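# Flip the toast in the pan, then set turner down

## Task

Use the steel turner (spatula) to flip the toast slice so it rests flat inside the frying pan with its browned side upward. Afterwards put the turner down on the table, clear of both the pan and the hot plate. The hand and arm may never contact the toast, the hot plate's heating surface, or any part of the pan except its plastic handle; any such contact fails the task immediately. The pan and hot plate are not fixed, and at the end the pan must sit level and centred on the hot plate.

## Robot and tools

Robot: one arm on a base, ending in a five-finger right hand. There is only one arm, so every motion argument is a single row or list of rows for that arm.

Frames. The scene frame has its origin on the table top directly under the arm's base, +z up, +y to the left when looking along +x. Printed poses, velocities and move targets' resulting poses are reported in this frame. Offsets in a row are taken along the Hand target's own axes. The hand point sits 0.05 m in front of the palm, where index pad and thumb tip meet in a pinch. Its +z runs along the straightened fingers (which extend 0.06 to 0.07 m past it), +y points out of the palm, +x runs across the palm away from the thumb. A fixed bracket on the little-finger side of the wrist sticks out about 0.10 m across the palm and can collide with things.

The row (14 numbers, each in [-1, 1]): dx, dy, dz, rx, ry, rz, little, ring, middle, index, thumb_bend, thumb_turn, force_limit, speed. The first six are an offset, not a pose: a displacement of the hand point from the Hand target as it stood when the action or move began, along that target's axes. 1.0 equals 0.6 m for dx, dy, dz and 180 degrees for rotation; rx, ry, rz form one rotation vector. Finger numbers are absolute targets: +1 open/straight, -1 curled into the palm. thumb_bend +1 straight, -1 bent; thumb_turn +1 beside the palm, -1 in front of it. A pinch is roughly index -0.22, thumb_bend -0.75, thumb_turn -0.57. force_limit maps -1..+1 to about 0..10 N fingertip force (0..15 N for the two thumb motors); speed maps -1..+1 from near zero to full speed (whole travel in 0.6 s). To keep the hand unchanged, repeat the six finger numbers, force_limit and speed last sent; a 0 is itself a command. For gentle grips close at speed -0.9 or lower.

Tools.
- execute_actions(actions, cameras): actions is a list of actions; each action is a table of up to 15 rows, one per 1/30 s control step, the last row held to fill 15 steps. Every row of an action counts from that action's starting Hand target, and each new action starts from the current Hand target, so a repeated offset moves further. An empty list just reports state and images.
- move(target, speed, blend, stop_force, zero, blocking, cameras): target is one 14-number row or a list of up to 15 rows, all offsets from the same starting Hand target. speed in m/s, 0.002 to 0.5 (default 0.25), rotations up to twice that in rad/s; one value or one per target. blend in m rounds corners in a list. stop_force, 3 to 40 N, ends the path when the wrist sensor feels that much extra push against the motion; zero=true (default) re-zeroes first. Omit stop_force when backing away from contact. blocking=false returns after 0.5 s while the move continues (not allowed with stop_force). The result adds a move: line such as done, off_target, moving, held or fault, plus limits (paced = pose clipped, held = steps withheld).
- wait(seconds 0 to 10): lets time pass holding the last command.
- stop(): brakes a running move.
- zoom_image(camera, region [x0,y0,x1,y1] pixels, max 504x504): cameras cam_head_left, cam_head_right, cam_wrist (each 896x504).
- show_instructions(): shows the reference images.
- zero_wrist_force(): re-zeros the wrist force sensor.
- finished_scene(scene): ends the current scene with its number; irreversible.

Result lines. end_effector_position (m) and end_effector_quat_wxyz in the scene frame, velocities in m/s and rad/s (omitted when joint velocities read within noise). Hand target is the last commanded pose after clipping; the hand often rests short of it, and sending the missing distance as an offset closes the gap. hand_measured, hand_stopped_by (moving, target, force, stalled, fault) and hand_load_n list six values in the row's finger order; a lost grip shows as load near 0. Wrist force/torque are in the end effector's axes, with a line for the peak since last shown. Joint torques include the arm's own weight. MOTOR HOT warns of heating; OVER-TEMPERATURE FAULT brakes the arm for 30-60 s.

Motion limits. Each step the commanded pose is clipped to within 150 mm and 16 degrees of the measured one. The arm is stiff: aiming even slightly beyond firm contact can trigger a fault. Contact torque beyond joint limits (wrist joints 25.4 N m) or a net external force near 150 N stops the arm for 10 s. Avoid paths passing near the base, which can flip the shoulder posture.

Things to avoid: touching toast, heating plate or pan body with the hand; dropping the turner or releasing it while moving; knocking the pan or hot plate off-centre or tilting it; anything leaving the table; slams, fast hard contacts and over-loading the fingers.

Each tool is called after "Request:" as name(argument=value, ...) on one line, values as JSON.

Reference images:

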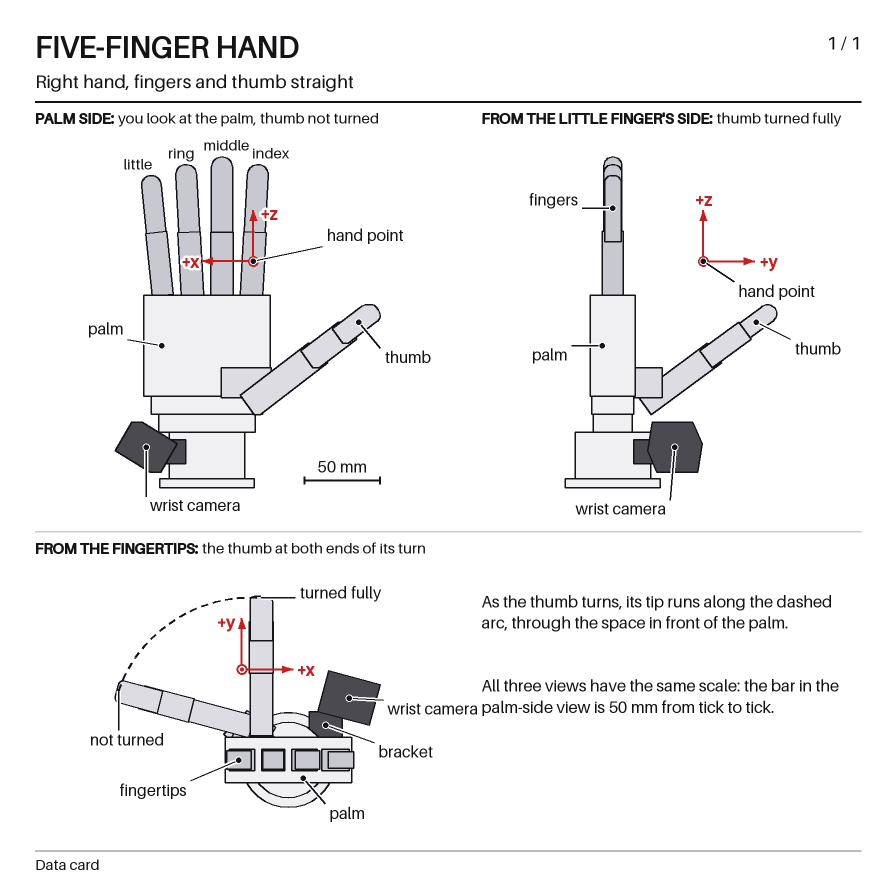

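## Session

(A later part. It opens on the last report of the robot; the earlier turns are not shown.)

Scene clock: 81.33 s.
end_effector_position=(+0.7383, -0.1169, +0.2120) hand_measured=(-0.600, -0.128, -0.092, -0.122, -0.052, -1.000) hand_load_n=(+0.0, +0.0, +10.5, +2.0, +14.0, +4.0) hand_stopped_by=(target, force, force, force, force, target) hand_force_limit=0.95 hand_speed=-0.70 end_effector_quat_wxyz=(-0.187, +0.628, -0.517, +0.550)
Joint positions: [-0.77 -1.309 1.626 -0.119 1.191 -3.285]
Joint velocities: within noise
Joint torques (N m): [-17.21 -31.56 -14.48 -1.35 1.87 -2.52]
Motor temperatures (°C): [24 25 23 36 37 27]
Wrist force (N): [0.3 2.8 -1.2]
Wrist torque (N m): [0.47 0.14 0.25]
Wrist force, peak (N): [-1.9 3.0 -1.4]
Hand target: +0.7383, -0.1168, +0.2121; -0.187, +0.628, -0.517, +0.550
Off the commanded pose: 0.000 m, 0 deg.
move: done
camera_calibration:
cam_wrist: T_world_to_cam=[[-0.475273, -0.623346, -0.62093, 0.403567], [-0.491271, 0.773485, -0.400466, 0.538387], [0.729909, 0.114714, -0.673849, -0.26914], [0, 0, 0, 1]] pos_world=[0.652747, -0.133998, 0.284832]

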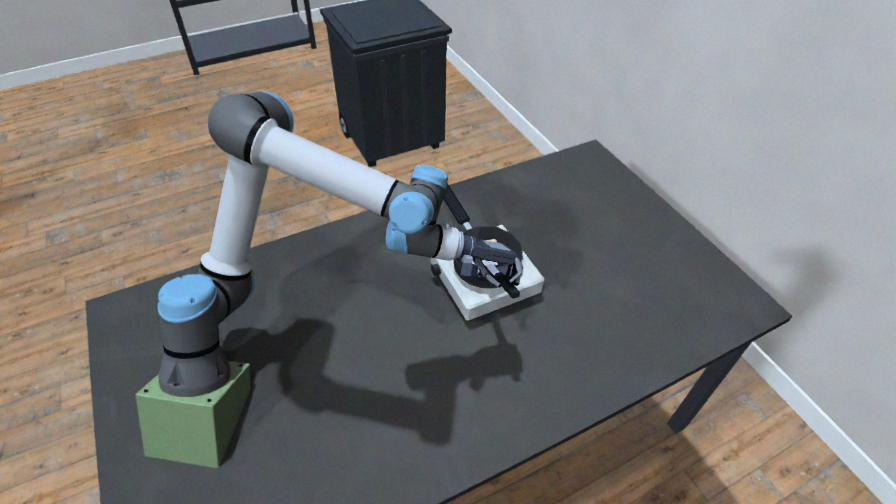

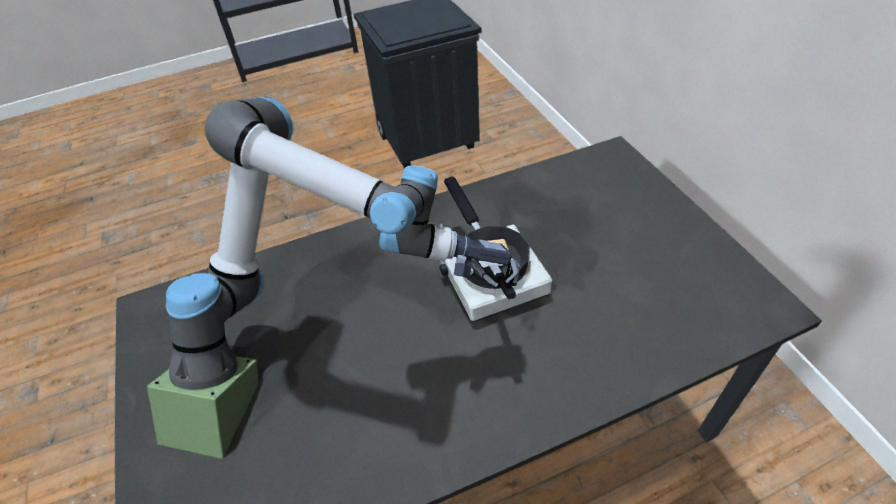

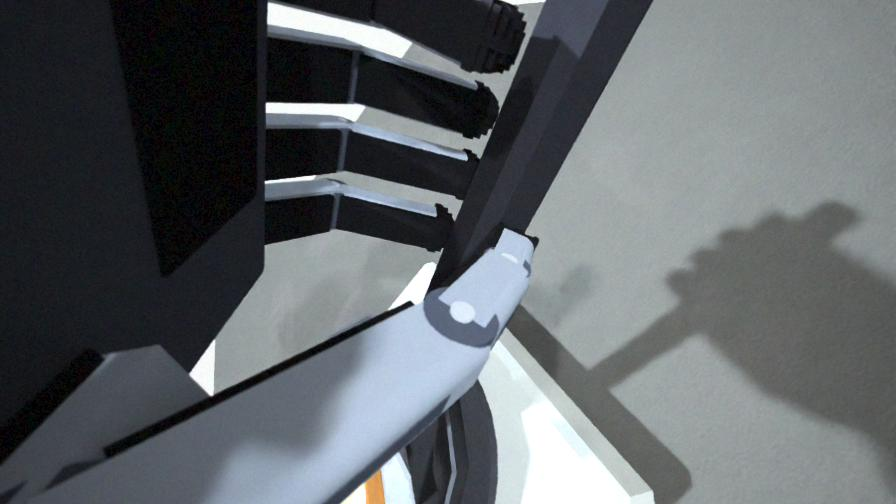

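Request:
move(target=[-0.044,0.017,0.004,-0.0027,-0.0139,0.0301,-0.6,-0.9,-0.9,-0.9,-0.92,-1,0.95,-0.7], speed=0.03)

Request:
zoom_image(camera="cam_head_right", region=[440, 215, 540, 305])

Request:
zoom_image(camera="cam_wrist", region=[350, 304, 600, 504])

Scene clock: 86.47 s.
end_effector_position=(+0.7397, -0.0990, +0.1898) hand_measured=(-0.600, -0.128, -0.092, -0.122, -0.052, -1.000) hand_load_n=(+0.0, +0.0, +10.0, +3.0, +14.0, +5.0) hand_stopped_by=(target, force, force, force, force, target) hand_force_limit=0.95 hand_speed=-0.70 end_effector_quat_wxyz=(-0.221, +0.616, -0.545, +0.525) end_effector_velocity=(-0.001, +0.000, +0.000) end_effector_angular_velocity=(-0.003, +0.002, +0.002)
Joint positions: [-0.75 -1.293 1.641 -0.138 1.168 -3.191]
Joint velocities: [0 0 0.001 0 -0.001 -0.005]
Joint torques (N m): [-17.63 -26.2 -17.01 -1.22 0.8 -2.13]
Motor temperatures (°C): [24 25 23 36 37 27]
Wrist force (N): [2.0 3.2 -0.7]
Wrist torque (N m): [0.53 0.18 0.28]
Wrist force, peak (N): [2.4 3.3 -1.1]
Hand target: +0.7397, -0.0991, +0.1899; -0.221, +0.616, -0.545, +0.525
Off the commanded pose: 0.000 m, 0 deg.
move: done
camera_calibration:
cam_wrist: T_world_to_cam=[[-0.470455, -0.555298, -0.685795, 0.417062], [-0.488917, 0.811008, -0.321288, 0.503277], [0.734596, 0.184145, -0.653038, -0.287628], [0, 0, 0, 1]] pos_world=[0.65356, -0.123602, 0.259884]

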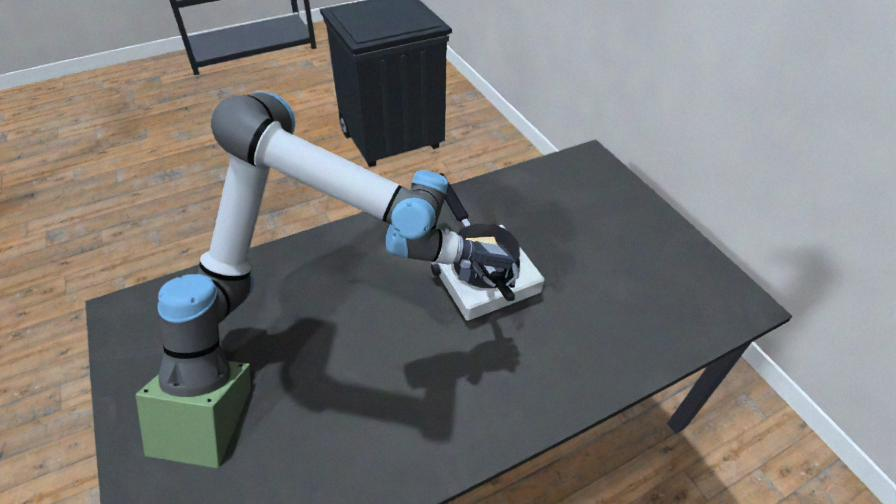

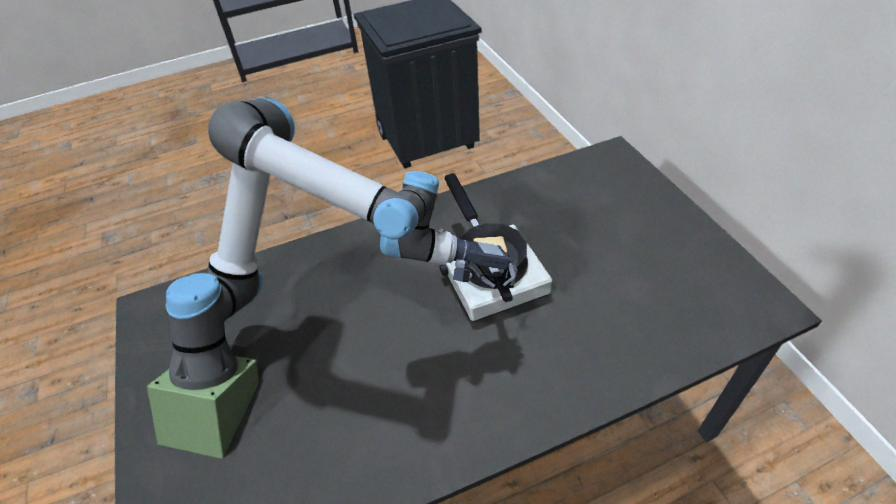

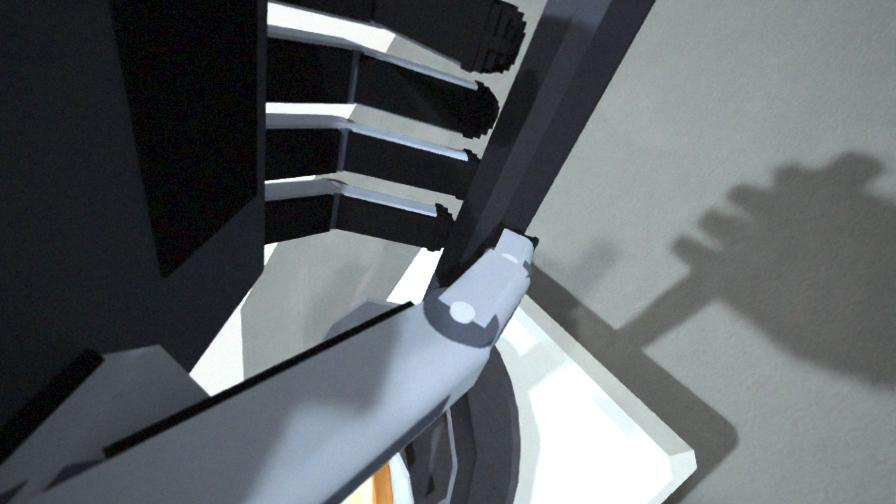

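Scaled by 5.040.

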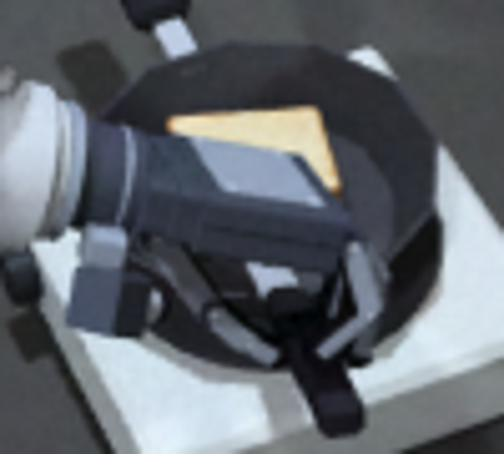

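Scaled by 2.016.

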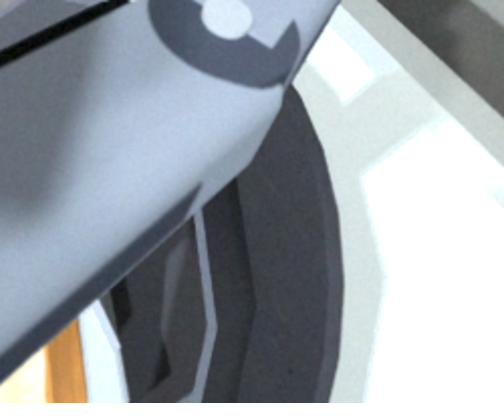

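Request:
move(target=[[0.005,-0.115,-0.053,0.0079,0.0405,-0.0878,-0.6,-0.9,-0.9,-0.9,-0.92,-1,0.95,-0.7],[-0.05,-0.209,-0.101,0.0155,0.08,-0.1733,-0.6,-0.9,-0.9,-0.9,-0.92,-1,0.95,-0.7]], speed=0.08, blend=0.01)

Request:
zoom_image(camera="cam_head_right", region=[440, 215, 540, 305])

Request:
zoom_image(camera="cam_head_left", region=[430, 215, 530, 305])

Request:
zoom_image(camera="cam_wrist", region=[350, 304, 600, 504])

Scene clock: 95.37 s.
end_effector_position=(+0.7453, -0.0149, +0.3051) hand_measured=(-0.600, -0.128, -0.092, -0.122, -0.052, -1.000) hand_load_n=(+0.0, +0.0, +13.5, +0.0, +10.5, +2.5) hand_stopped_by=(target, force, force, force, force, target) hand_force_limit=0.95 hand_speed=-0.70 end_effector_quat_wxyz=(-0.018, +0.664, -0.370, +0.650) end_effector_velocity=(+0.000, -0.001, -0.002) end_effector_angular_velocity=(+0.006, +0.001, +0.000)
Joint positions: [-0.518 -1.472 1.544 0.011 1.622 -3.683]
Joint velocities: [-0.001 0.001 0.001 0.001 -0.003 0.005]
Joint torques (N m): [-18.19 -19.11 -11.86 -0.21 -0.42 2.11]
Motor temperatures (°C): [24 25 23 36 37 27]
Wrist force (N): [-1.7 2.7 -1.3]
Wrist torque (N m): [0.39 0.24 0.03]
Wrist force, peak (N): [-1.6 3.7 -1.1]
Hand target: +0.7452, -0.0151, +0.3049; -0.018, +0.664, -0.370, +0.650
Off the commanded pose: 0.000 m, 0 deg.
move: done
camera_calibration:
cam_wrist: T_world_to_cam=[[-0.490536, -0.839599, -0.233341, 0.418114], [-0.510061, 0.493745, -0.704311, 0.602749], [0.70655, -0.226471, -0.670446, -0.211902], [0, 0, 0, 1]] pos_world=[0.662258, 0.00545415, 0.380016]

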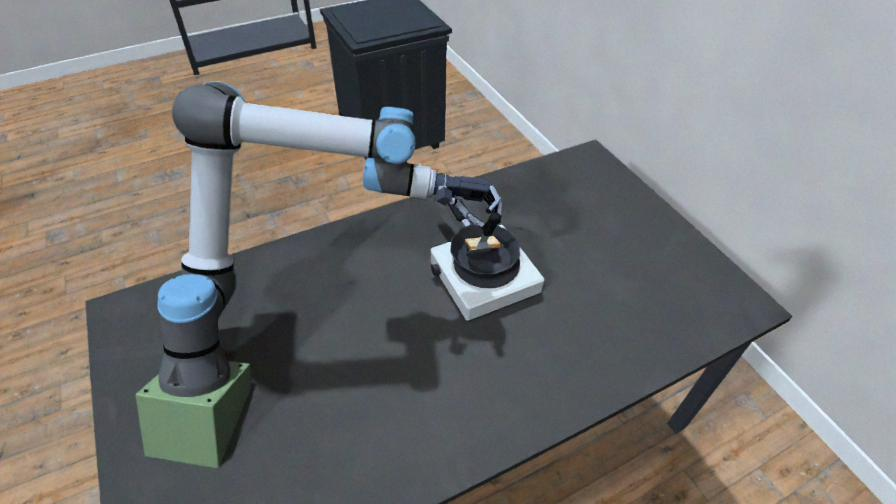

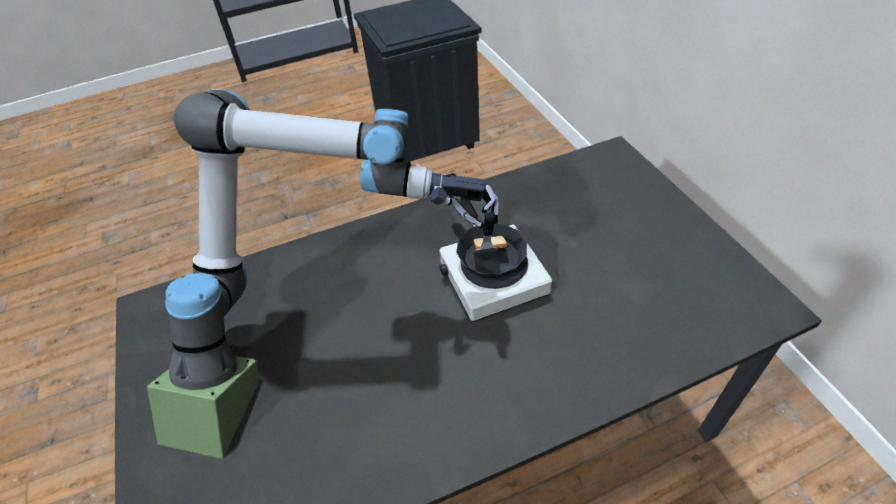

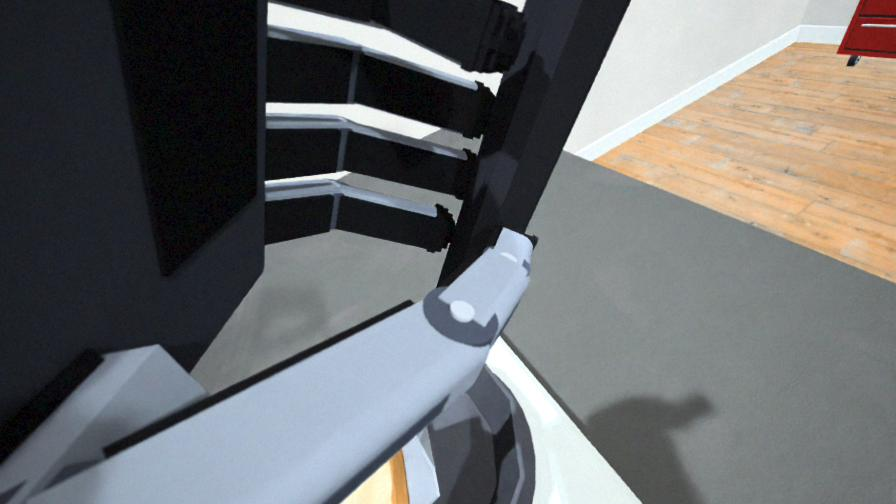

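Scaled by 5.040.

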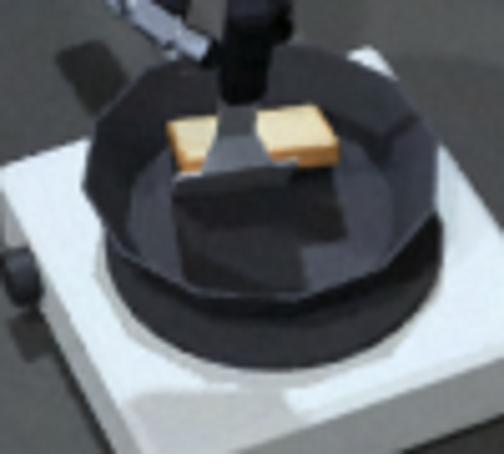

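Scaled by 5.040.

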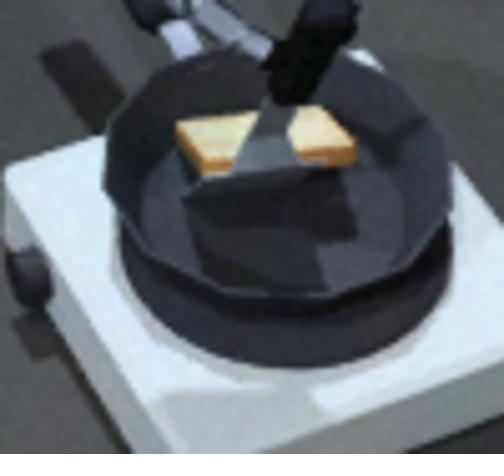

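Scaled by 2.016.

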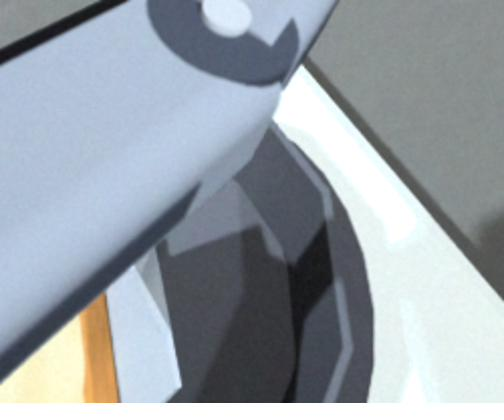

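Request:
move(target=[0.024,0.027,0.044,0.019,-0.011,-0.0035,-0.6,-0.9,-0.9,-0.9,-0.92,-1,0.95,-0.7], speed=0.06, cameras=[])

Request:
move(target=[-0.0425,0.025,0.008,0,0,0,-0.6,-0.9,-0.9,-0.9,-0.92,-1,0.95,-0.7], speed=0.015, stop_force=3, cameras=["cam_head_right","cam_wrist"])

Request:
zoom_image(camera="cam_head_right", region=[440, 215, 540, 305])

Request:
zoom_image(camera="cam_wrist", region=[350, 304, 600, 504])

Scene clock: 102.23 s.
end_effector_position=(+0.7590, -0.0464, +0.3047) hand_measured=(-0.600, -0.128, -0.092, -0.122, -0.052, -1.000) hand_load_n=(+0.0, +0.5, +13.5, +0.0, +10.5, +2.0) hand_stopped_by=(target, force, force, force, force, target) hand_force_limit=0.95 hand_speed=-0.70 end_effector_quat_wxyz=(-0.040, +0.676, -0.346, +0.649)
Joint positions: [-0.6 -1.448 1.56 -0.062 1.479 -3.699]
Joint velocities: within noise
Joint torques (N m): [-10.83 -37.56 -26.66 1.51 -0.17 2.06]
Motor temperatures (°C): [24 25 23 36 37 27]
Wrist force (N): [-0.9 2.2 -1.1]
Wrist torque (N m): [0.36 0.28 -0.05]
Wrist force, peak (N): [-2.2 2.9 -1.7]
Hand target: +0.7591, -0.0463, +0.3049; -0.040, +0.676, -0.346, +0.649
Off the commanded pose: 0.000 m, 0 deg.
move: done
No camera images: "cameras" was empty.

Scene clock: 105.37 s.
end_effector_position=(+0.7593, -0.0463, +0.2749) hand_measured=(-0.600, -0.128, -0.094, -0.122, -0.054, -1.000) hand_load_n=(+0.0, +0.0, +1.0, +4.0, +6.5, +2.0) hand_stopped_by=(target, force, force, force, force, target) hand_force_limit=0.95 hand_speed=-0.70 end_effector_quat_wxyz=(-0.040, +0.676, -0.346, +0.649)
Joint positions: [-0.568 -1.424 1.6 -0.126 1.511 -3.697]
Joint velocities: within noise
Joint torques (N m): [-18.85 -39.47 -25.29 1.35 -0.04 1.37]
Motor temperatures (°C): [24 25 23 36 37 27]
Wrist force (N): [-2.2 2.4 -1.1]
Wrist torque (N m): [0.41 0.35 0.10]
Wrist force, peak (N): [-2.5 2.5 -0.9]
Hand target: +0.7593, -0.0463, +0.2749; -0.040, +0.676, -0.346, +0.649
Off the commanded pose: 0.000 m, 0 deg.
move: done
camera_calibration:
cam_wrist: T_world_to_cam=[[-0.430856, -0.871782, -0.233152, 0.344767], [-0.542912, 0.456786, -0.704694, 0.627451], [0.72084, -0.177041, -0.67011, -0.257783], [0, 0, 0, 1]] pos_world=[0.675016, -0.0316876, 0.349801]
Images, in order (width x height): cam_head_right 896x504, cam_wrist 896x504.

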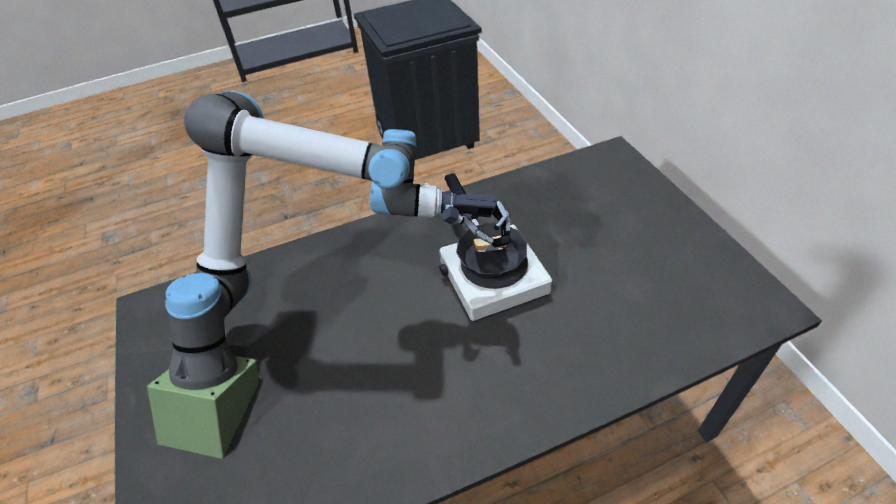

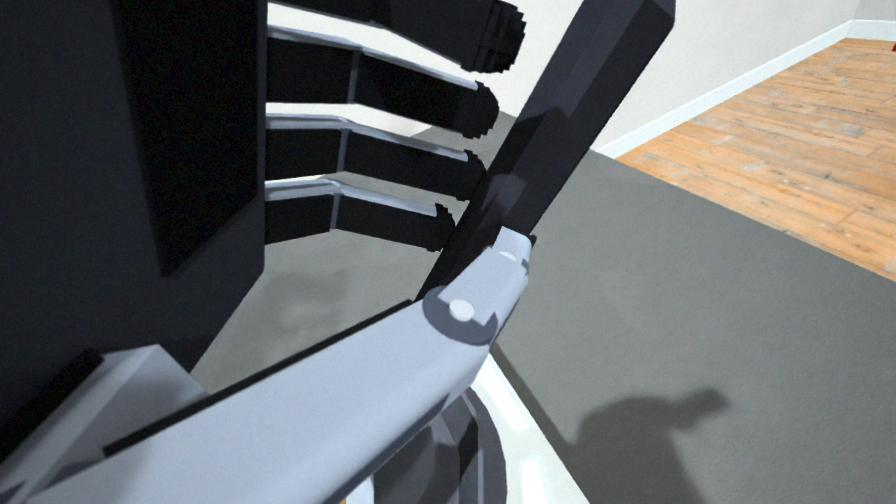

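Scaled by 5.040.

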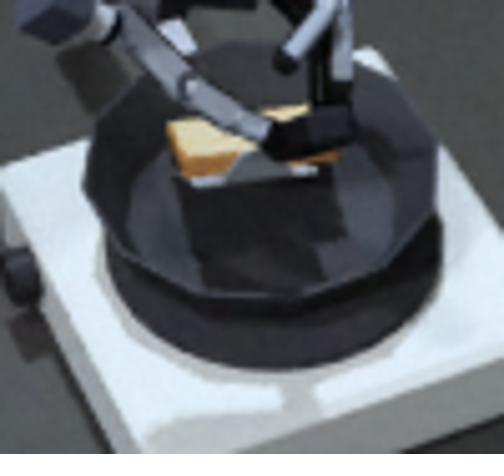

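Scaled by 2.016.

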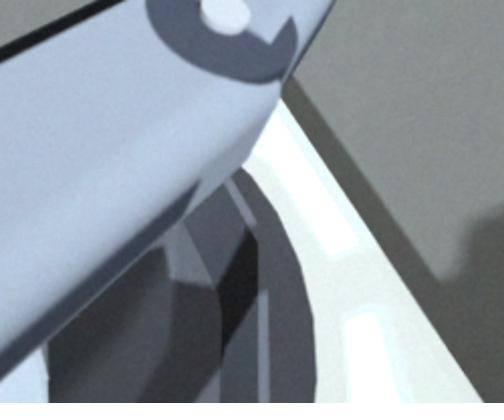

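Request:
move(target=[0.012,-0.007,-0.002,0,0,0,-0.6,-0.97,-0.97,-0.97,-0.98,-1,1,-0.7], cameras=["cam_wrist"])

Scene clock: 109.13 s.
end_effector_position=(+0.7594, -0.0464, +0.2833) hand_measured=(-0.600, -0.970, -0.140, -0.182, -0.066, -1.000) hand_load_n=(-0.5, +0.0, +0.0, +0.0, +0.0, +0.5) hand_stopped_by=(target, target, force, force, force, target) hand_force_limit=1.00 hand_speed=-0.70 end_effector_quat_wxyz=(-0.040, +0.676, -0.346, +0.649)
Joint positions: [-0.577 -1.431 1.589 -0.108 1.502 -3.698]
Joint velocities: within noise
Joint torques (N m): [-5.16 -17.48 -12.89 -3.08 2.27 -1.89]
Motor temperatures (°C): [24 25 23 36 37 27]
Wrist force (N): [-1.3 2.1 -1.4]
Wrist torque (N m): [0.41 0.28 0.02]
Wrist force, peak (N): [-2.5 2.7 -1.2]
Hand target: +0.7594, -0.0464, +0.2833; -0.040, +0.676, -0.346, +0.649
Off the commanded pose: 0.000 m, 0 deg.
move: done
camera_calibration:
cam_wrist: T_world_to_cam=[[-0.430844, -0.871791, -0.233141, 0.346673], [-0.542902, 0.456765, -0.704715, 0.63347], [0.720855, -0.17705, -0.670091, -0.252212], [0, 0, 0, 1]] pos_world=[0.675082, -0.0317748, 0.358235]
Images, in order (width x height): cam_wrist 896x504.

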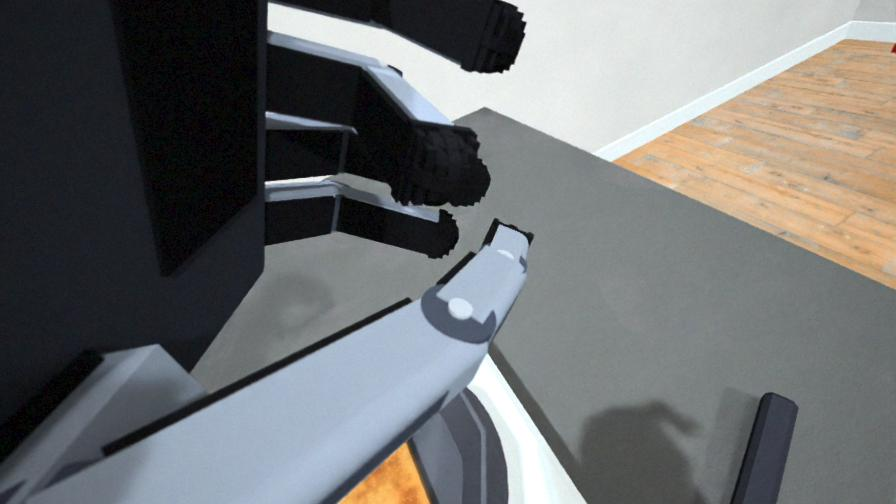

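Request:
wait(seconds=0.5)

Request:
zoom_image(camera="cam_head_left", region=[390, 175, 570, 335])

Request:
zoom_image(camera="cam_head_right", region=[400, 175, 580, 335])

Request:
zoom_image(camera="cam_wrist", region=[392, 300, 896, 504])

Scene clock: 112.13 s.
end_effector_position=(+0.7594, -0.0464, +0.2833) hand_measured=(-0.600, -0.970, -0.140, -0.182, -0.066, -1.000) hand_load_n=(+0.0, +0.0, +0.0, +0.0, +0.0, +0.5) hand_stopped_by=(target, target, force, force, force, target) hand_force_limit=1.00 hand_speed=-0.70 end_effector_quat_wxyz=(-0.040, +0.676, -0.346, +0.649)
Joint positions: [-0.577 -1.431 1.589 -0.108 1.502 -3.698]
Joint velocities: within noise
Joint torques (N m): [-5.44 -17.08 -15.63 -2.15 2.23 -1.02]
Motor temperatures (°C): [24 25 23 36 37 27]
Wrist force (N): [-1.5 2.1 -1.4]
Wrist torque (N m): [0.40 0.32 0.01]
Wrist force, peak (N): [-1.6 2.2 -1.4]
Hand target: +0.7594, -0.0464, +0.2833; -0.040, +0.676, -0.346, +0.649
Off the commanded pose: 0.000 m, 0 deg.
wait: 0.50 s; at rest from the start
camera_calibration:
cam_wrist: T_world_to_cam=[[-0.430847, -0.871789, -0.23314, 0.346673], [-0.542904, 0.456768, -0.704712, 0.633469], [0.720851, -0.17705, -0.670095, -0.252211], [0, 0, 0, 1]] pos_world=[0.675082, -0.0317768, 0.358232]

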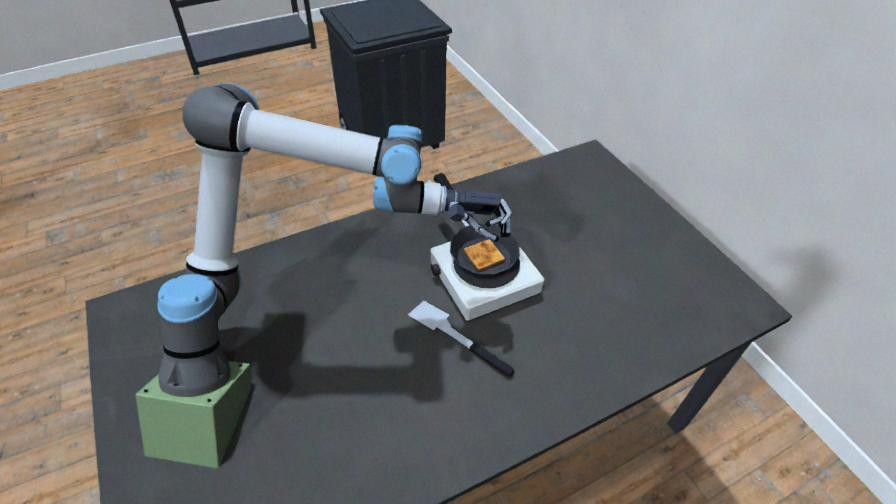

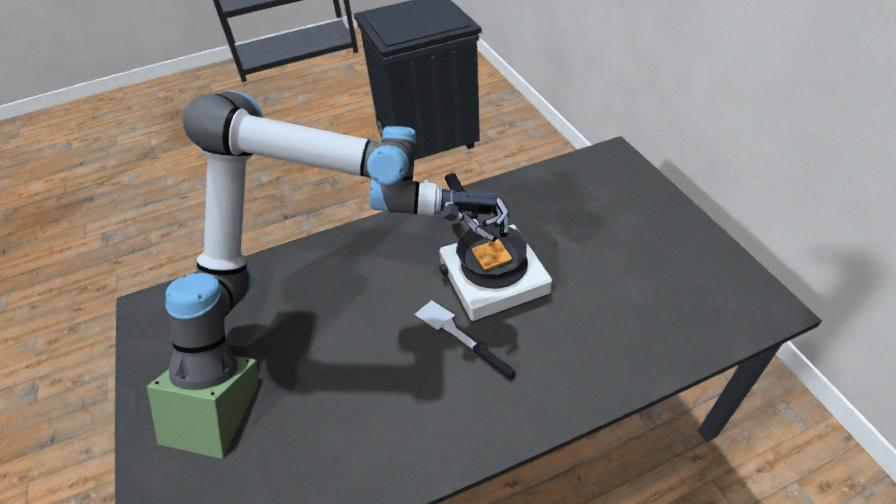

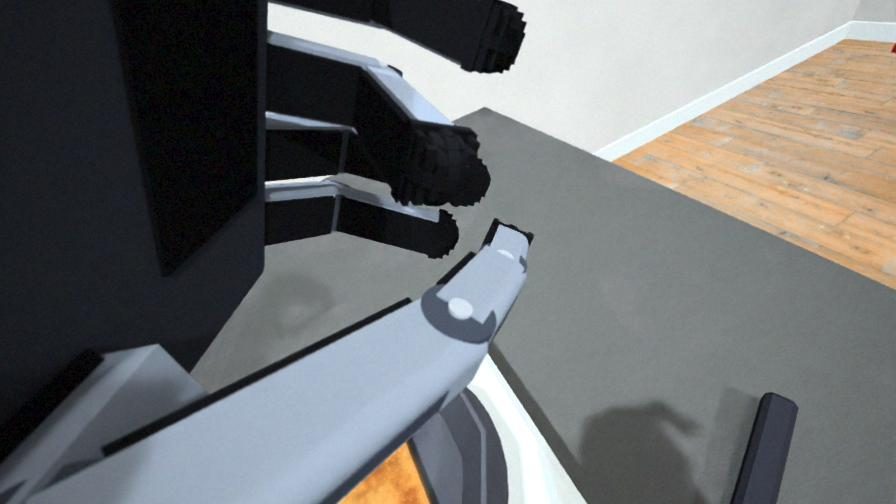

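Scaled by 2.800.

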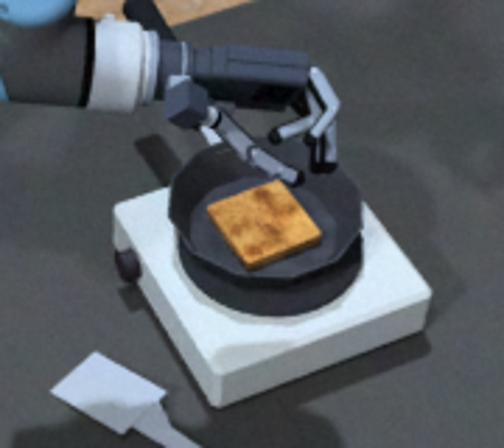

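Scaled by 2.800.

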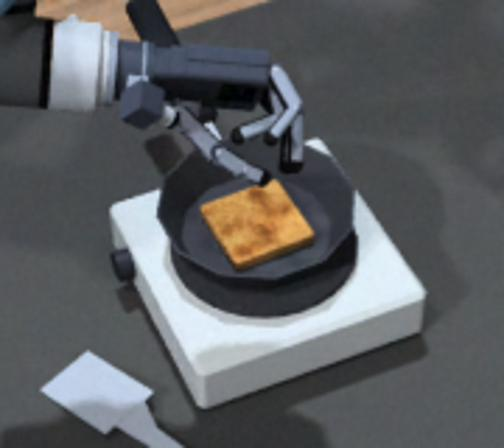

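Scaled by 1.000.

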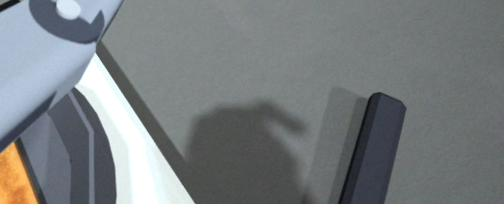

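Request:
execute_actions(actions=[[[0.1,-0.06,-0.02,0,0,0,-0.6,-0.97,-0.97,-0.97,-0.98,-1,1,-0.7]]], cameras=[])

Request:
move(target=[0.1,0.15,-0.2,0,0,0,-0.6,-0.97,-0.97,-0.97,-0.98,-1,1,-0.7])

Request:
zoom_image(camera="cam_head_right", region=[440, 215, 540, 305])

Request:
zoom_image(camera="cam_head_left", region=[430, 215, 530, 305])

Scene clock: 116.87 s.
end_effector_position=(+0.7585, -0.0456, +0.3542) hand_measured=(-0.600, -0.970, -0.140, -0.182, -0.066, -1.000) hand_load_n=(+0.0, +0.0, +0.0, +0.0, +0.0, +0.5) hand_stopped_by=(target, target, force, force, force, target) hand_force_limit=1.00 hand_speed=-0.70 end_effector_quat_wxyz=(-0.040, +0.676, -0.346, +0.649)
Joint positions: [-0.653 -1.479 1.483 0.047 1.426 -3.702]
Joint velocities: within noise
Joint torques (N m): [-17.16 -33.24 -25.5 0.77 -0.1 0.69]
Motor temperatures (°C): [24 25 23 36 37 27]
Wrist force (N): [-1.0 1.7 -1.8]
Wrist torque (N m): [0.39 0.26 0.02]
Wrist force, peak (N): [-13.1 11.1 2.2]
Hand target: +0.7585, -0.0456, +0.3543; -0.040, +0.676, -0.346, +0.649
Off the commanded pose: 0.000 m, 0 deg.
Step readings (end_effector_position):
0: (+0.7594, -0.0464, +0.2833)
1: (+0.7595, -0.0464, +0.2855)
2: (+0.7606, -0.0464, +0.3028)
4: (+0.7588, -0.0439, +0.3486)
8: (+0.7580, -0.0454, +0.3577)
15: (+0.7585, -0.0457, +0.3542)
No camera images: "cameras" was empty.

Scene clock: 118.03 s.
end_effector_position=(+0.6076, -0.0976, +0.3785) hand_measured=(-0.600, -0.970, -0.140, -0.182, -0.066, -1.000) hand_load_n=(+0.0, +0.0, +0.0, +0.0, +0.0, +0.0) hand_stopped_by=(target, target, force, force, force, target) hand_force_limit=1.00 hand_speed=-0.70 end_effector_quat_wxyz=(-0.040, +0.676, -0.346, +0.649) end_effector_velocity=(-0.001, -0.001, -0.002) end_effector_angular_velocity=(+0.005, +0.002, +0.000)
Joint positions: [-1.025 -1.794 1.875 -0.023 1.055 -3.723]
Joint velocities: [-0.003 0 0.004 0.001 -0.006 0.002]
Joint torques (N m): [-13.31 -11.53 -12.61 0.33 -0.29 2.25]
Motor temperatures (°C): [24 25 23 36 37 27]
Wrist force (N): [-1.1 2.2 -1.5]
Wrist torque (N m): [0.39 0.25 0.01]
Wrist force, peak (N): [-0.7 3.1 -2.9]
Hand target: +0.6075, -0.0976, +0.3784; -0.040, +0.676, -0.346, +0.649
Off the commanded pose: 0.000 m, 0 deg.
move: done
camera_calibration:
cam_wrist: T_world_to_cam=[[-0.430815, -0.871833, -0.233037, 0.25873], [-0.54283, 0.456642, -0.70485, 0.641538], [0.720926, -0.177161, -0.669985, -0.0881721], [0, 0, 0, 1]] pos_world=[0.523276, -0.0830045, 0.453408]

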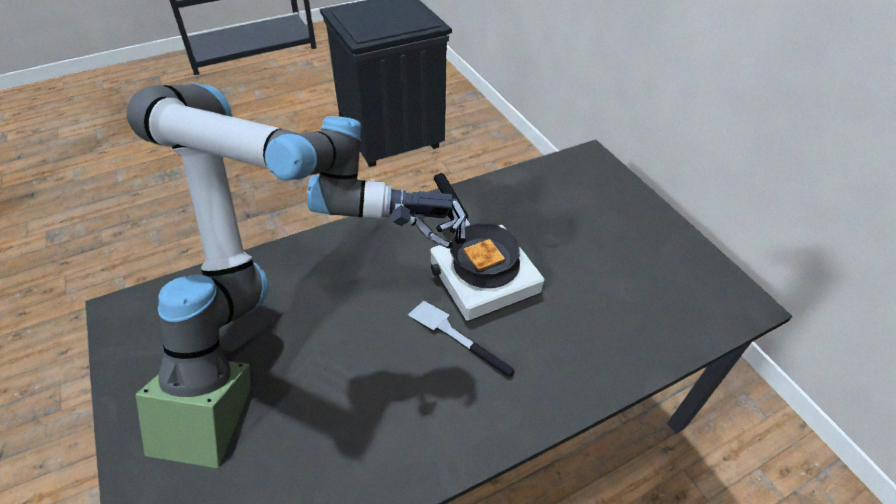

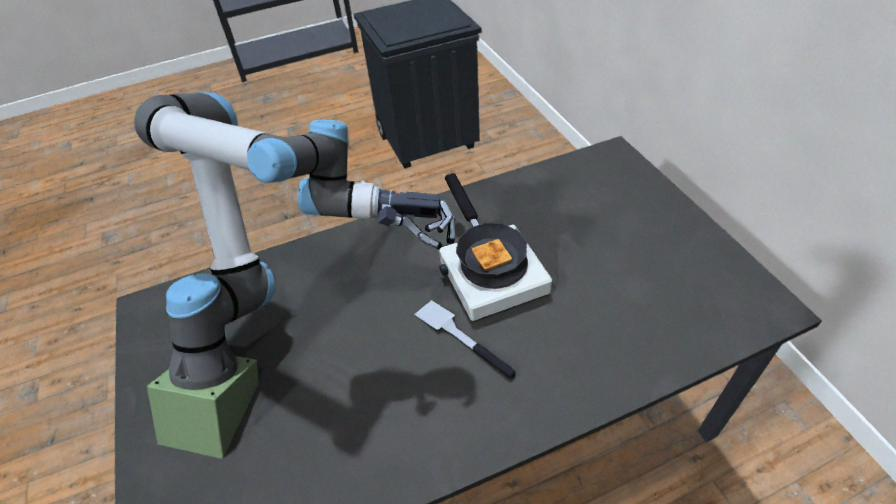

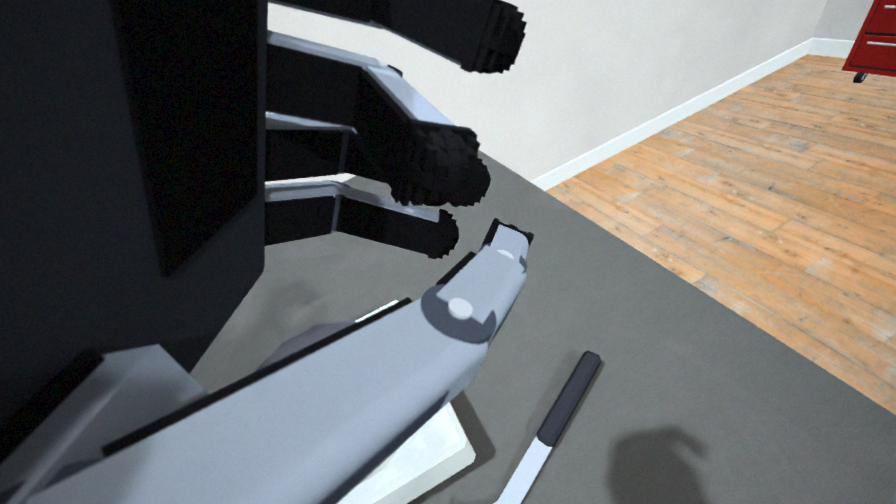

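Scaled by 5.040.

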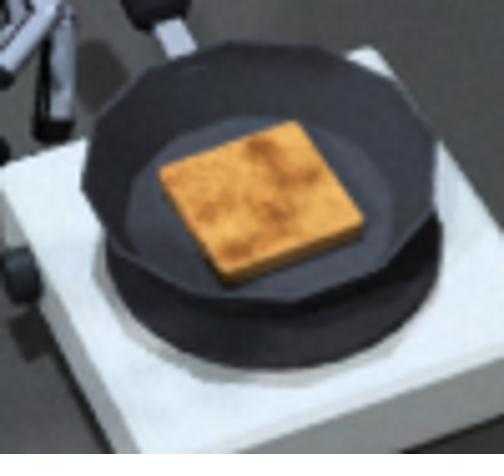

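Scaled by 5.040.

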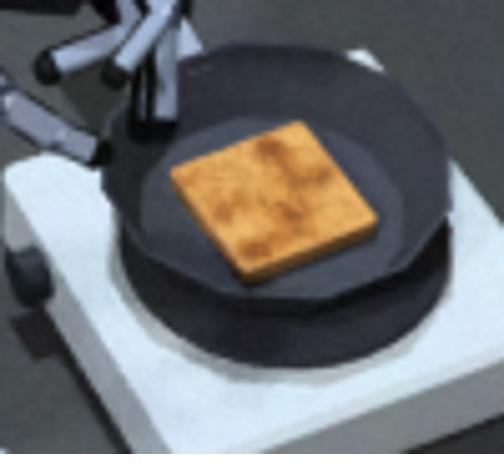

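Request:
move(target=[[-0.104,-0.301,-0.13,0,0,0,1,1,1,1,1,1,0,0.3],[-0.477,-0.66,-0.04,-0.029,-0.464,-0.247,1,1,1,1,1,1,0,0.3]], speed=0.25)

Request:
zoom_image(camera="cam_wrist", region=[300, 0, 800, 504])

Scene clock: 131.20 s.
end_effector_position=(+0.7728, +0.3600, +0.3378) hand_measured=(+1.000, +1.000, +1.000, +1.000, +1.000, +1.000) hand_load_n=(+0.0, +0.0, +0.0, +0.0, +0.0, +0.0) hand_stopped_by=(target, target, target, target, target, target) hand_force_limit=0.00 hand_speed=0.30 end_effector_quat_wxyz=(-0.124, +0.937, +0.055, +0.323)
Joint positions: [-0.197 -0.903 0.035 1.378 0.992 -4.428]
Joint velocities: within noise
Joint torques (N m): [-5.3 -36.81 -9.27 2.76 1.36 0.54]
Motor temperatures (°C): [24 25 23 36 37 27]
Wrist force (N): [-0.5 1.4 0.2]
Wrist torque (N m): [0.19 0.15 0.03]
Wrist force, peak (N): [-0.6 3.7 -0.8]
Hand target: +0.7740, +0.3606, +0.3384; -0.077, +0.976, +0.033, +0.200
Off the commanded pose: 0.001 m, 41 deg; orientation clipped.
elbow stopped short: the move would have taken joint 3 (elbow) straighter than the controller allows.
move: off_target; limits=paced
camera_calibration:
cam_wrist: T_world_to_cam=[[0.397348, -0.917667, -0.00110345, 0.0175796], [-0.912334, -0.394909, -0.108139, 0.884189], [0.0987996, 0.0439754, -0.994135, 0.357171], [0, 0, 0, 1]] pos_world=[0.764402, 0.3496, 0.450711]

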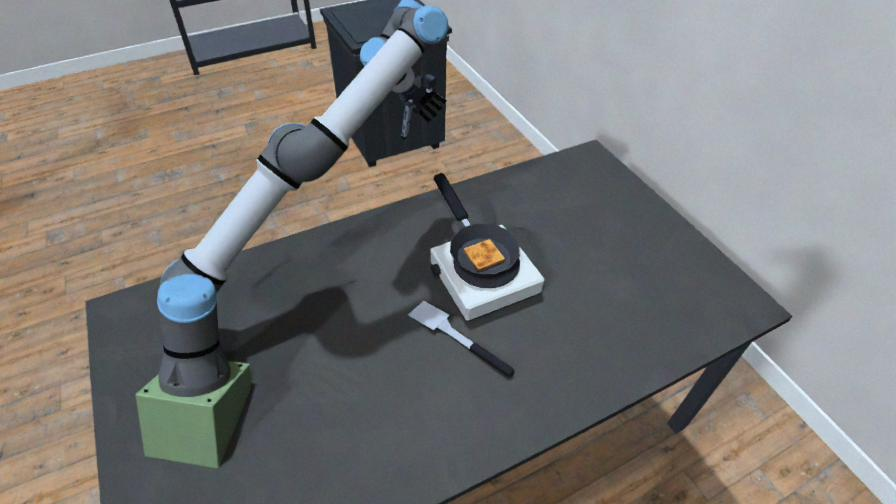

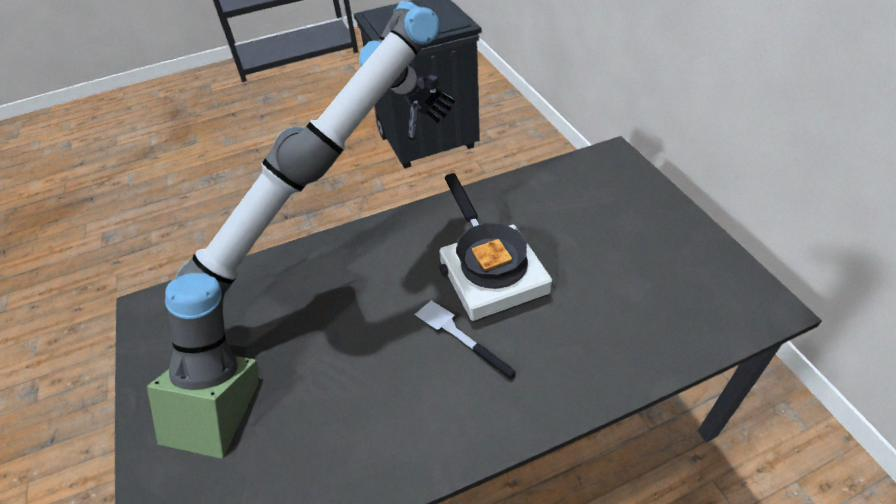

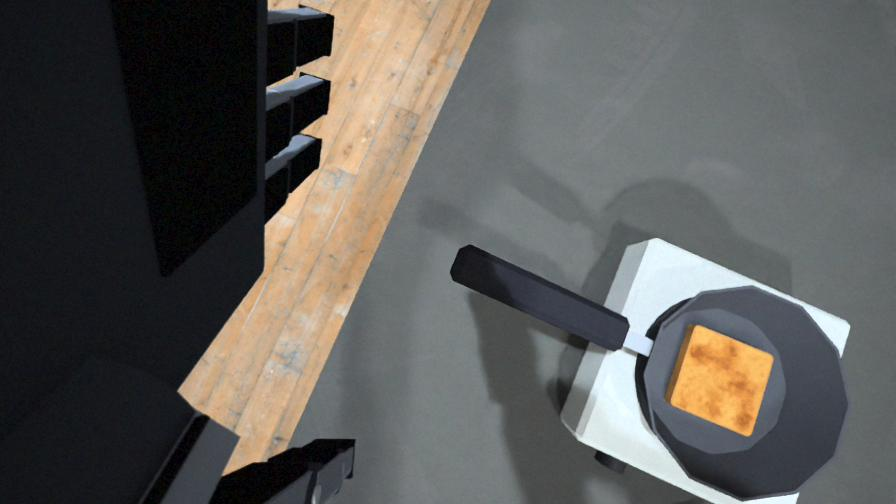

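Scaled by 1.000.

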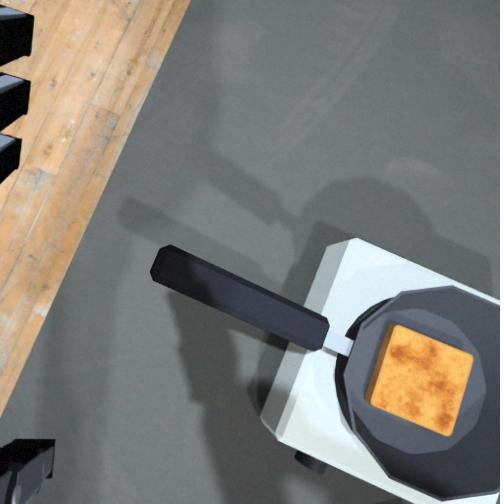

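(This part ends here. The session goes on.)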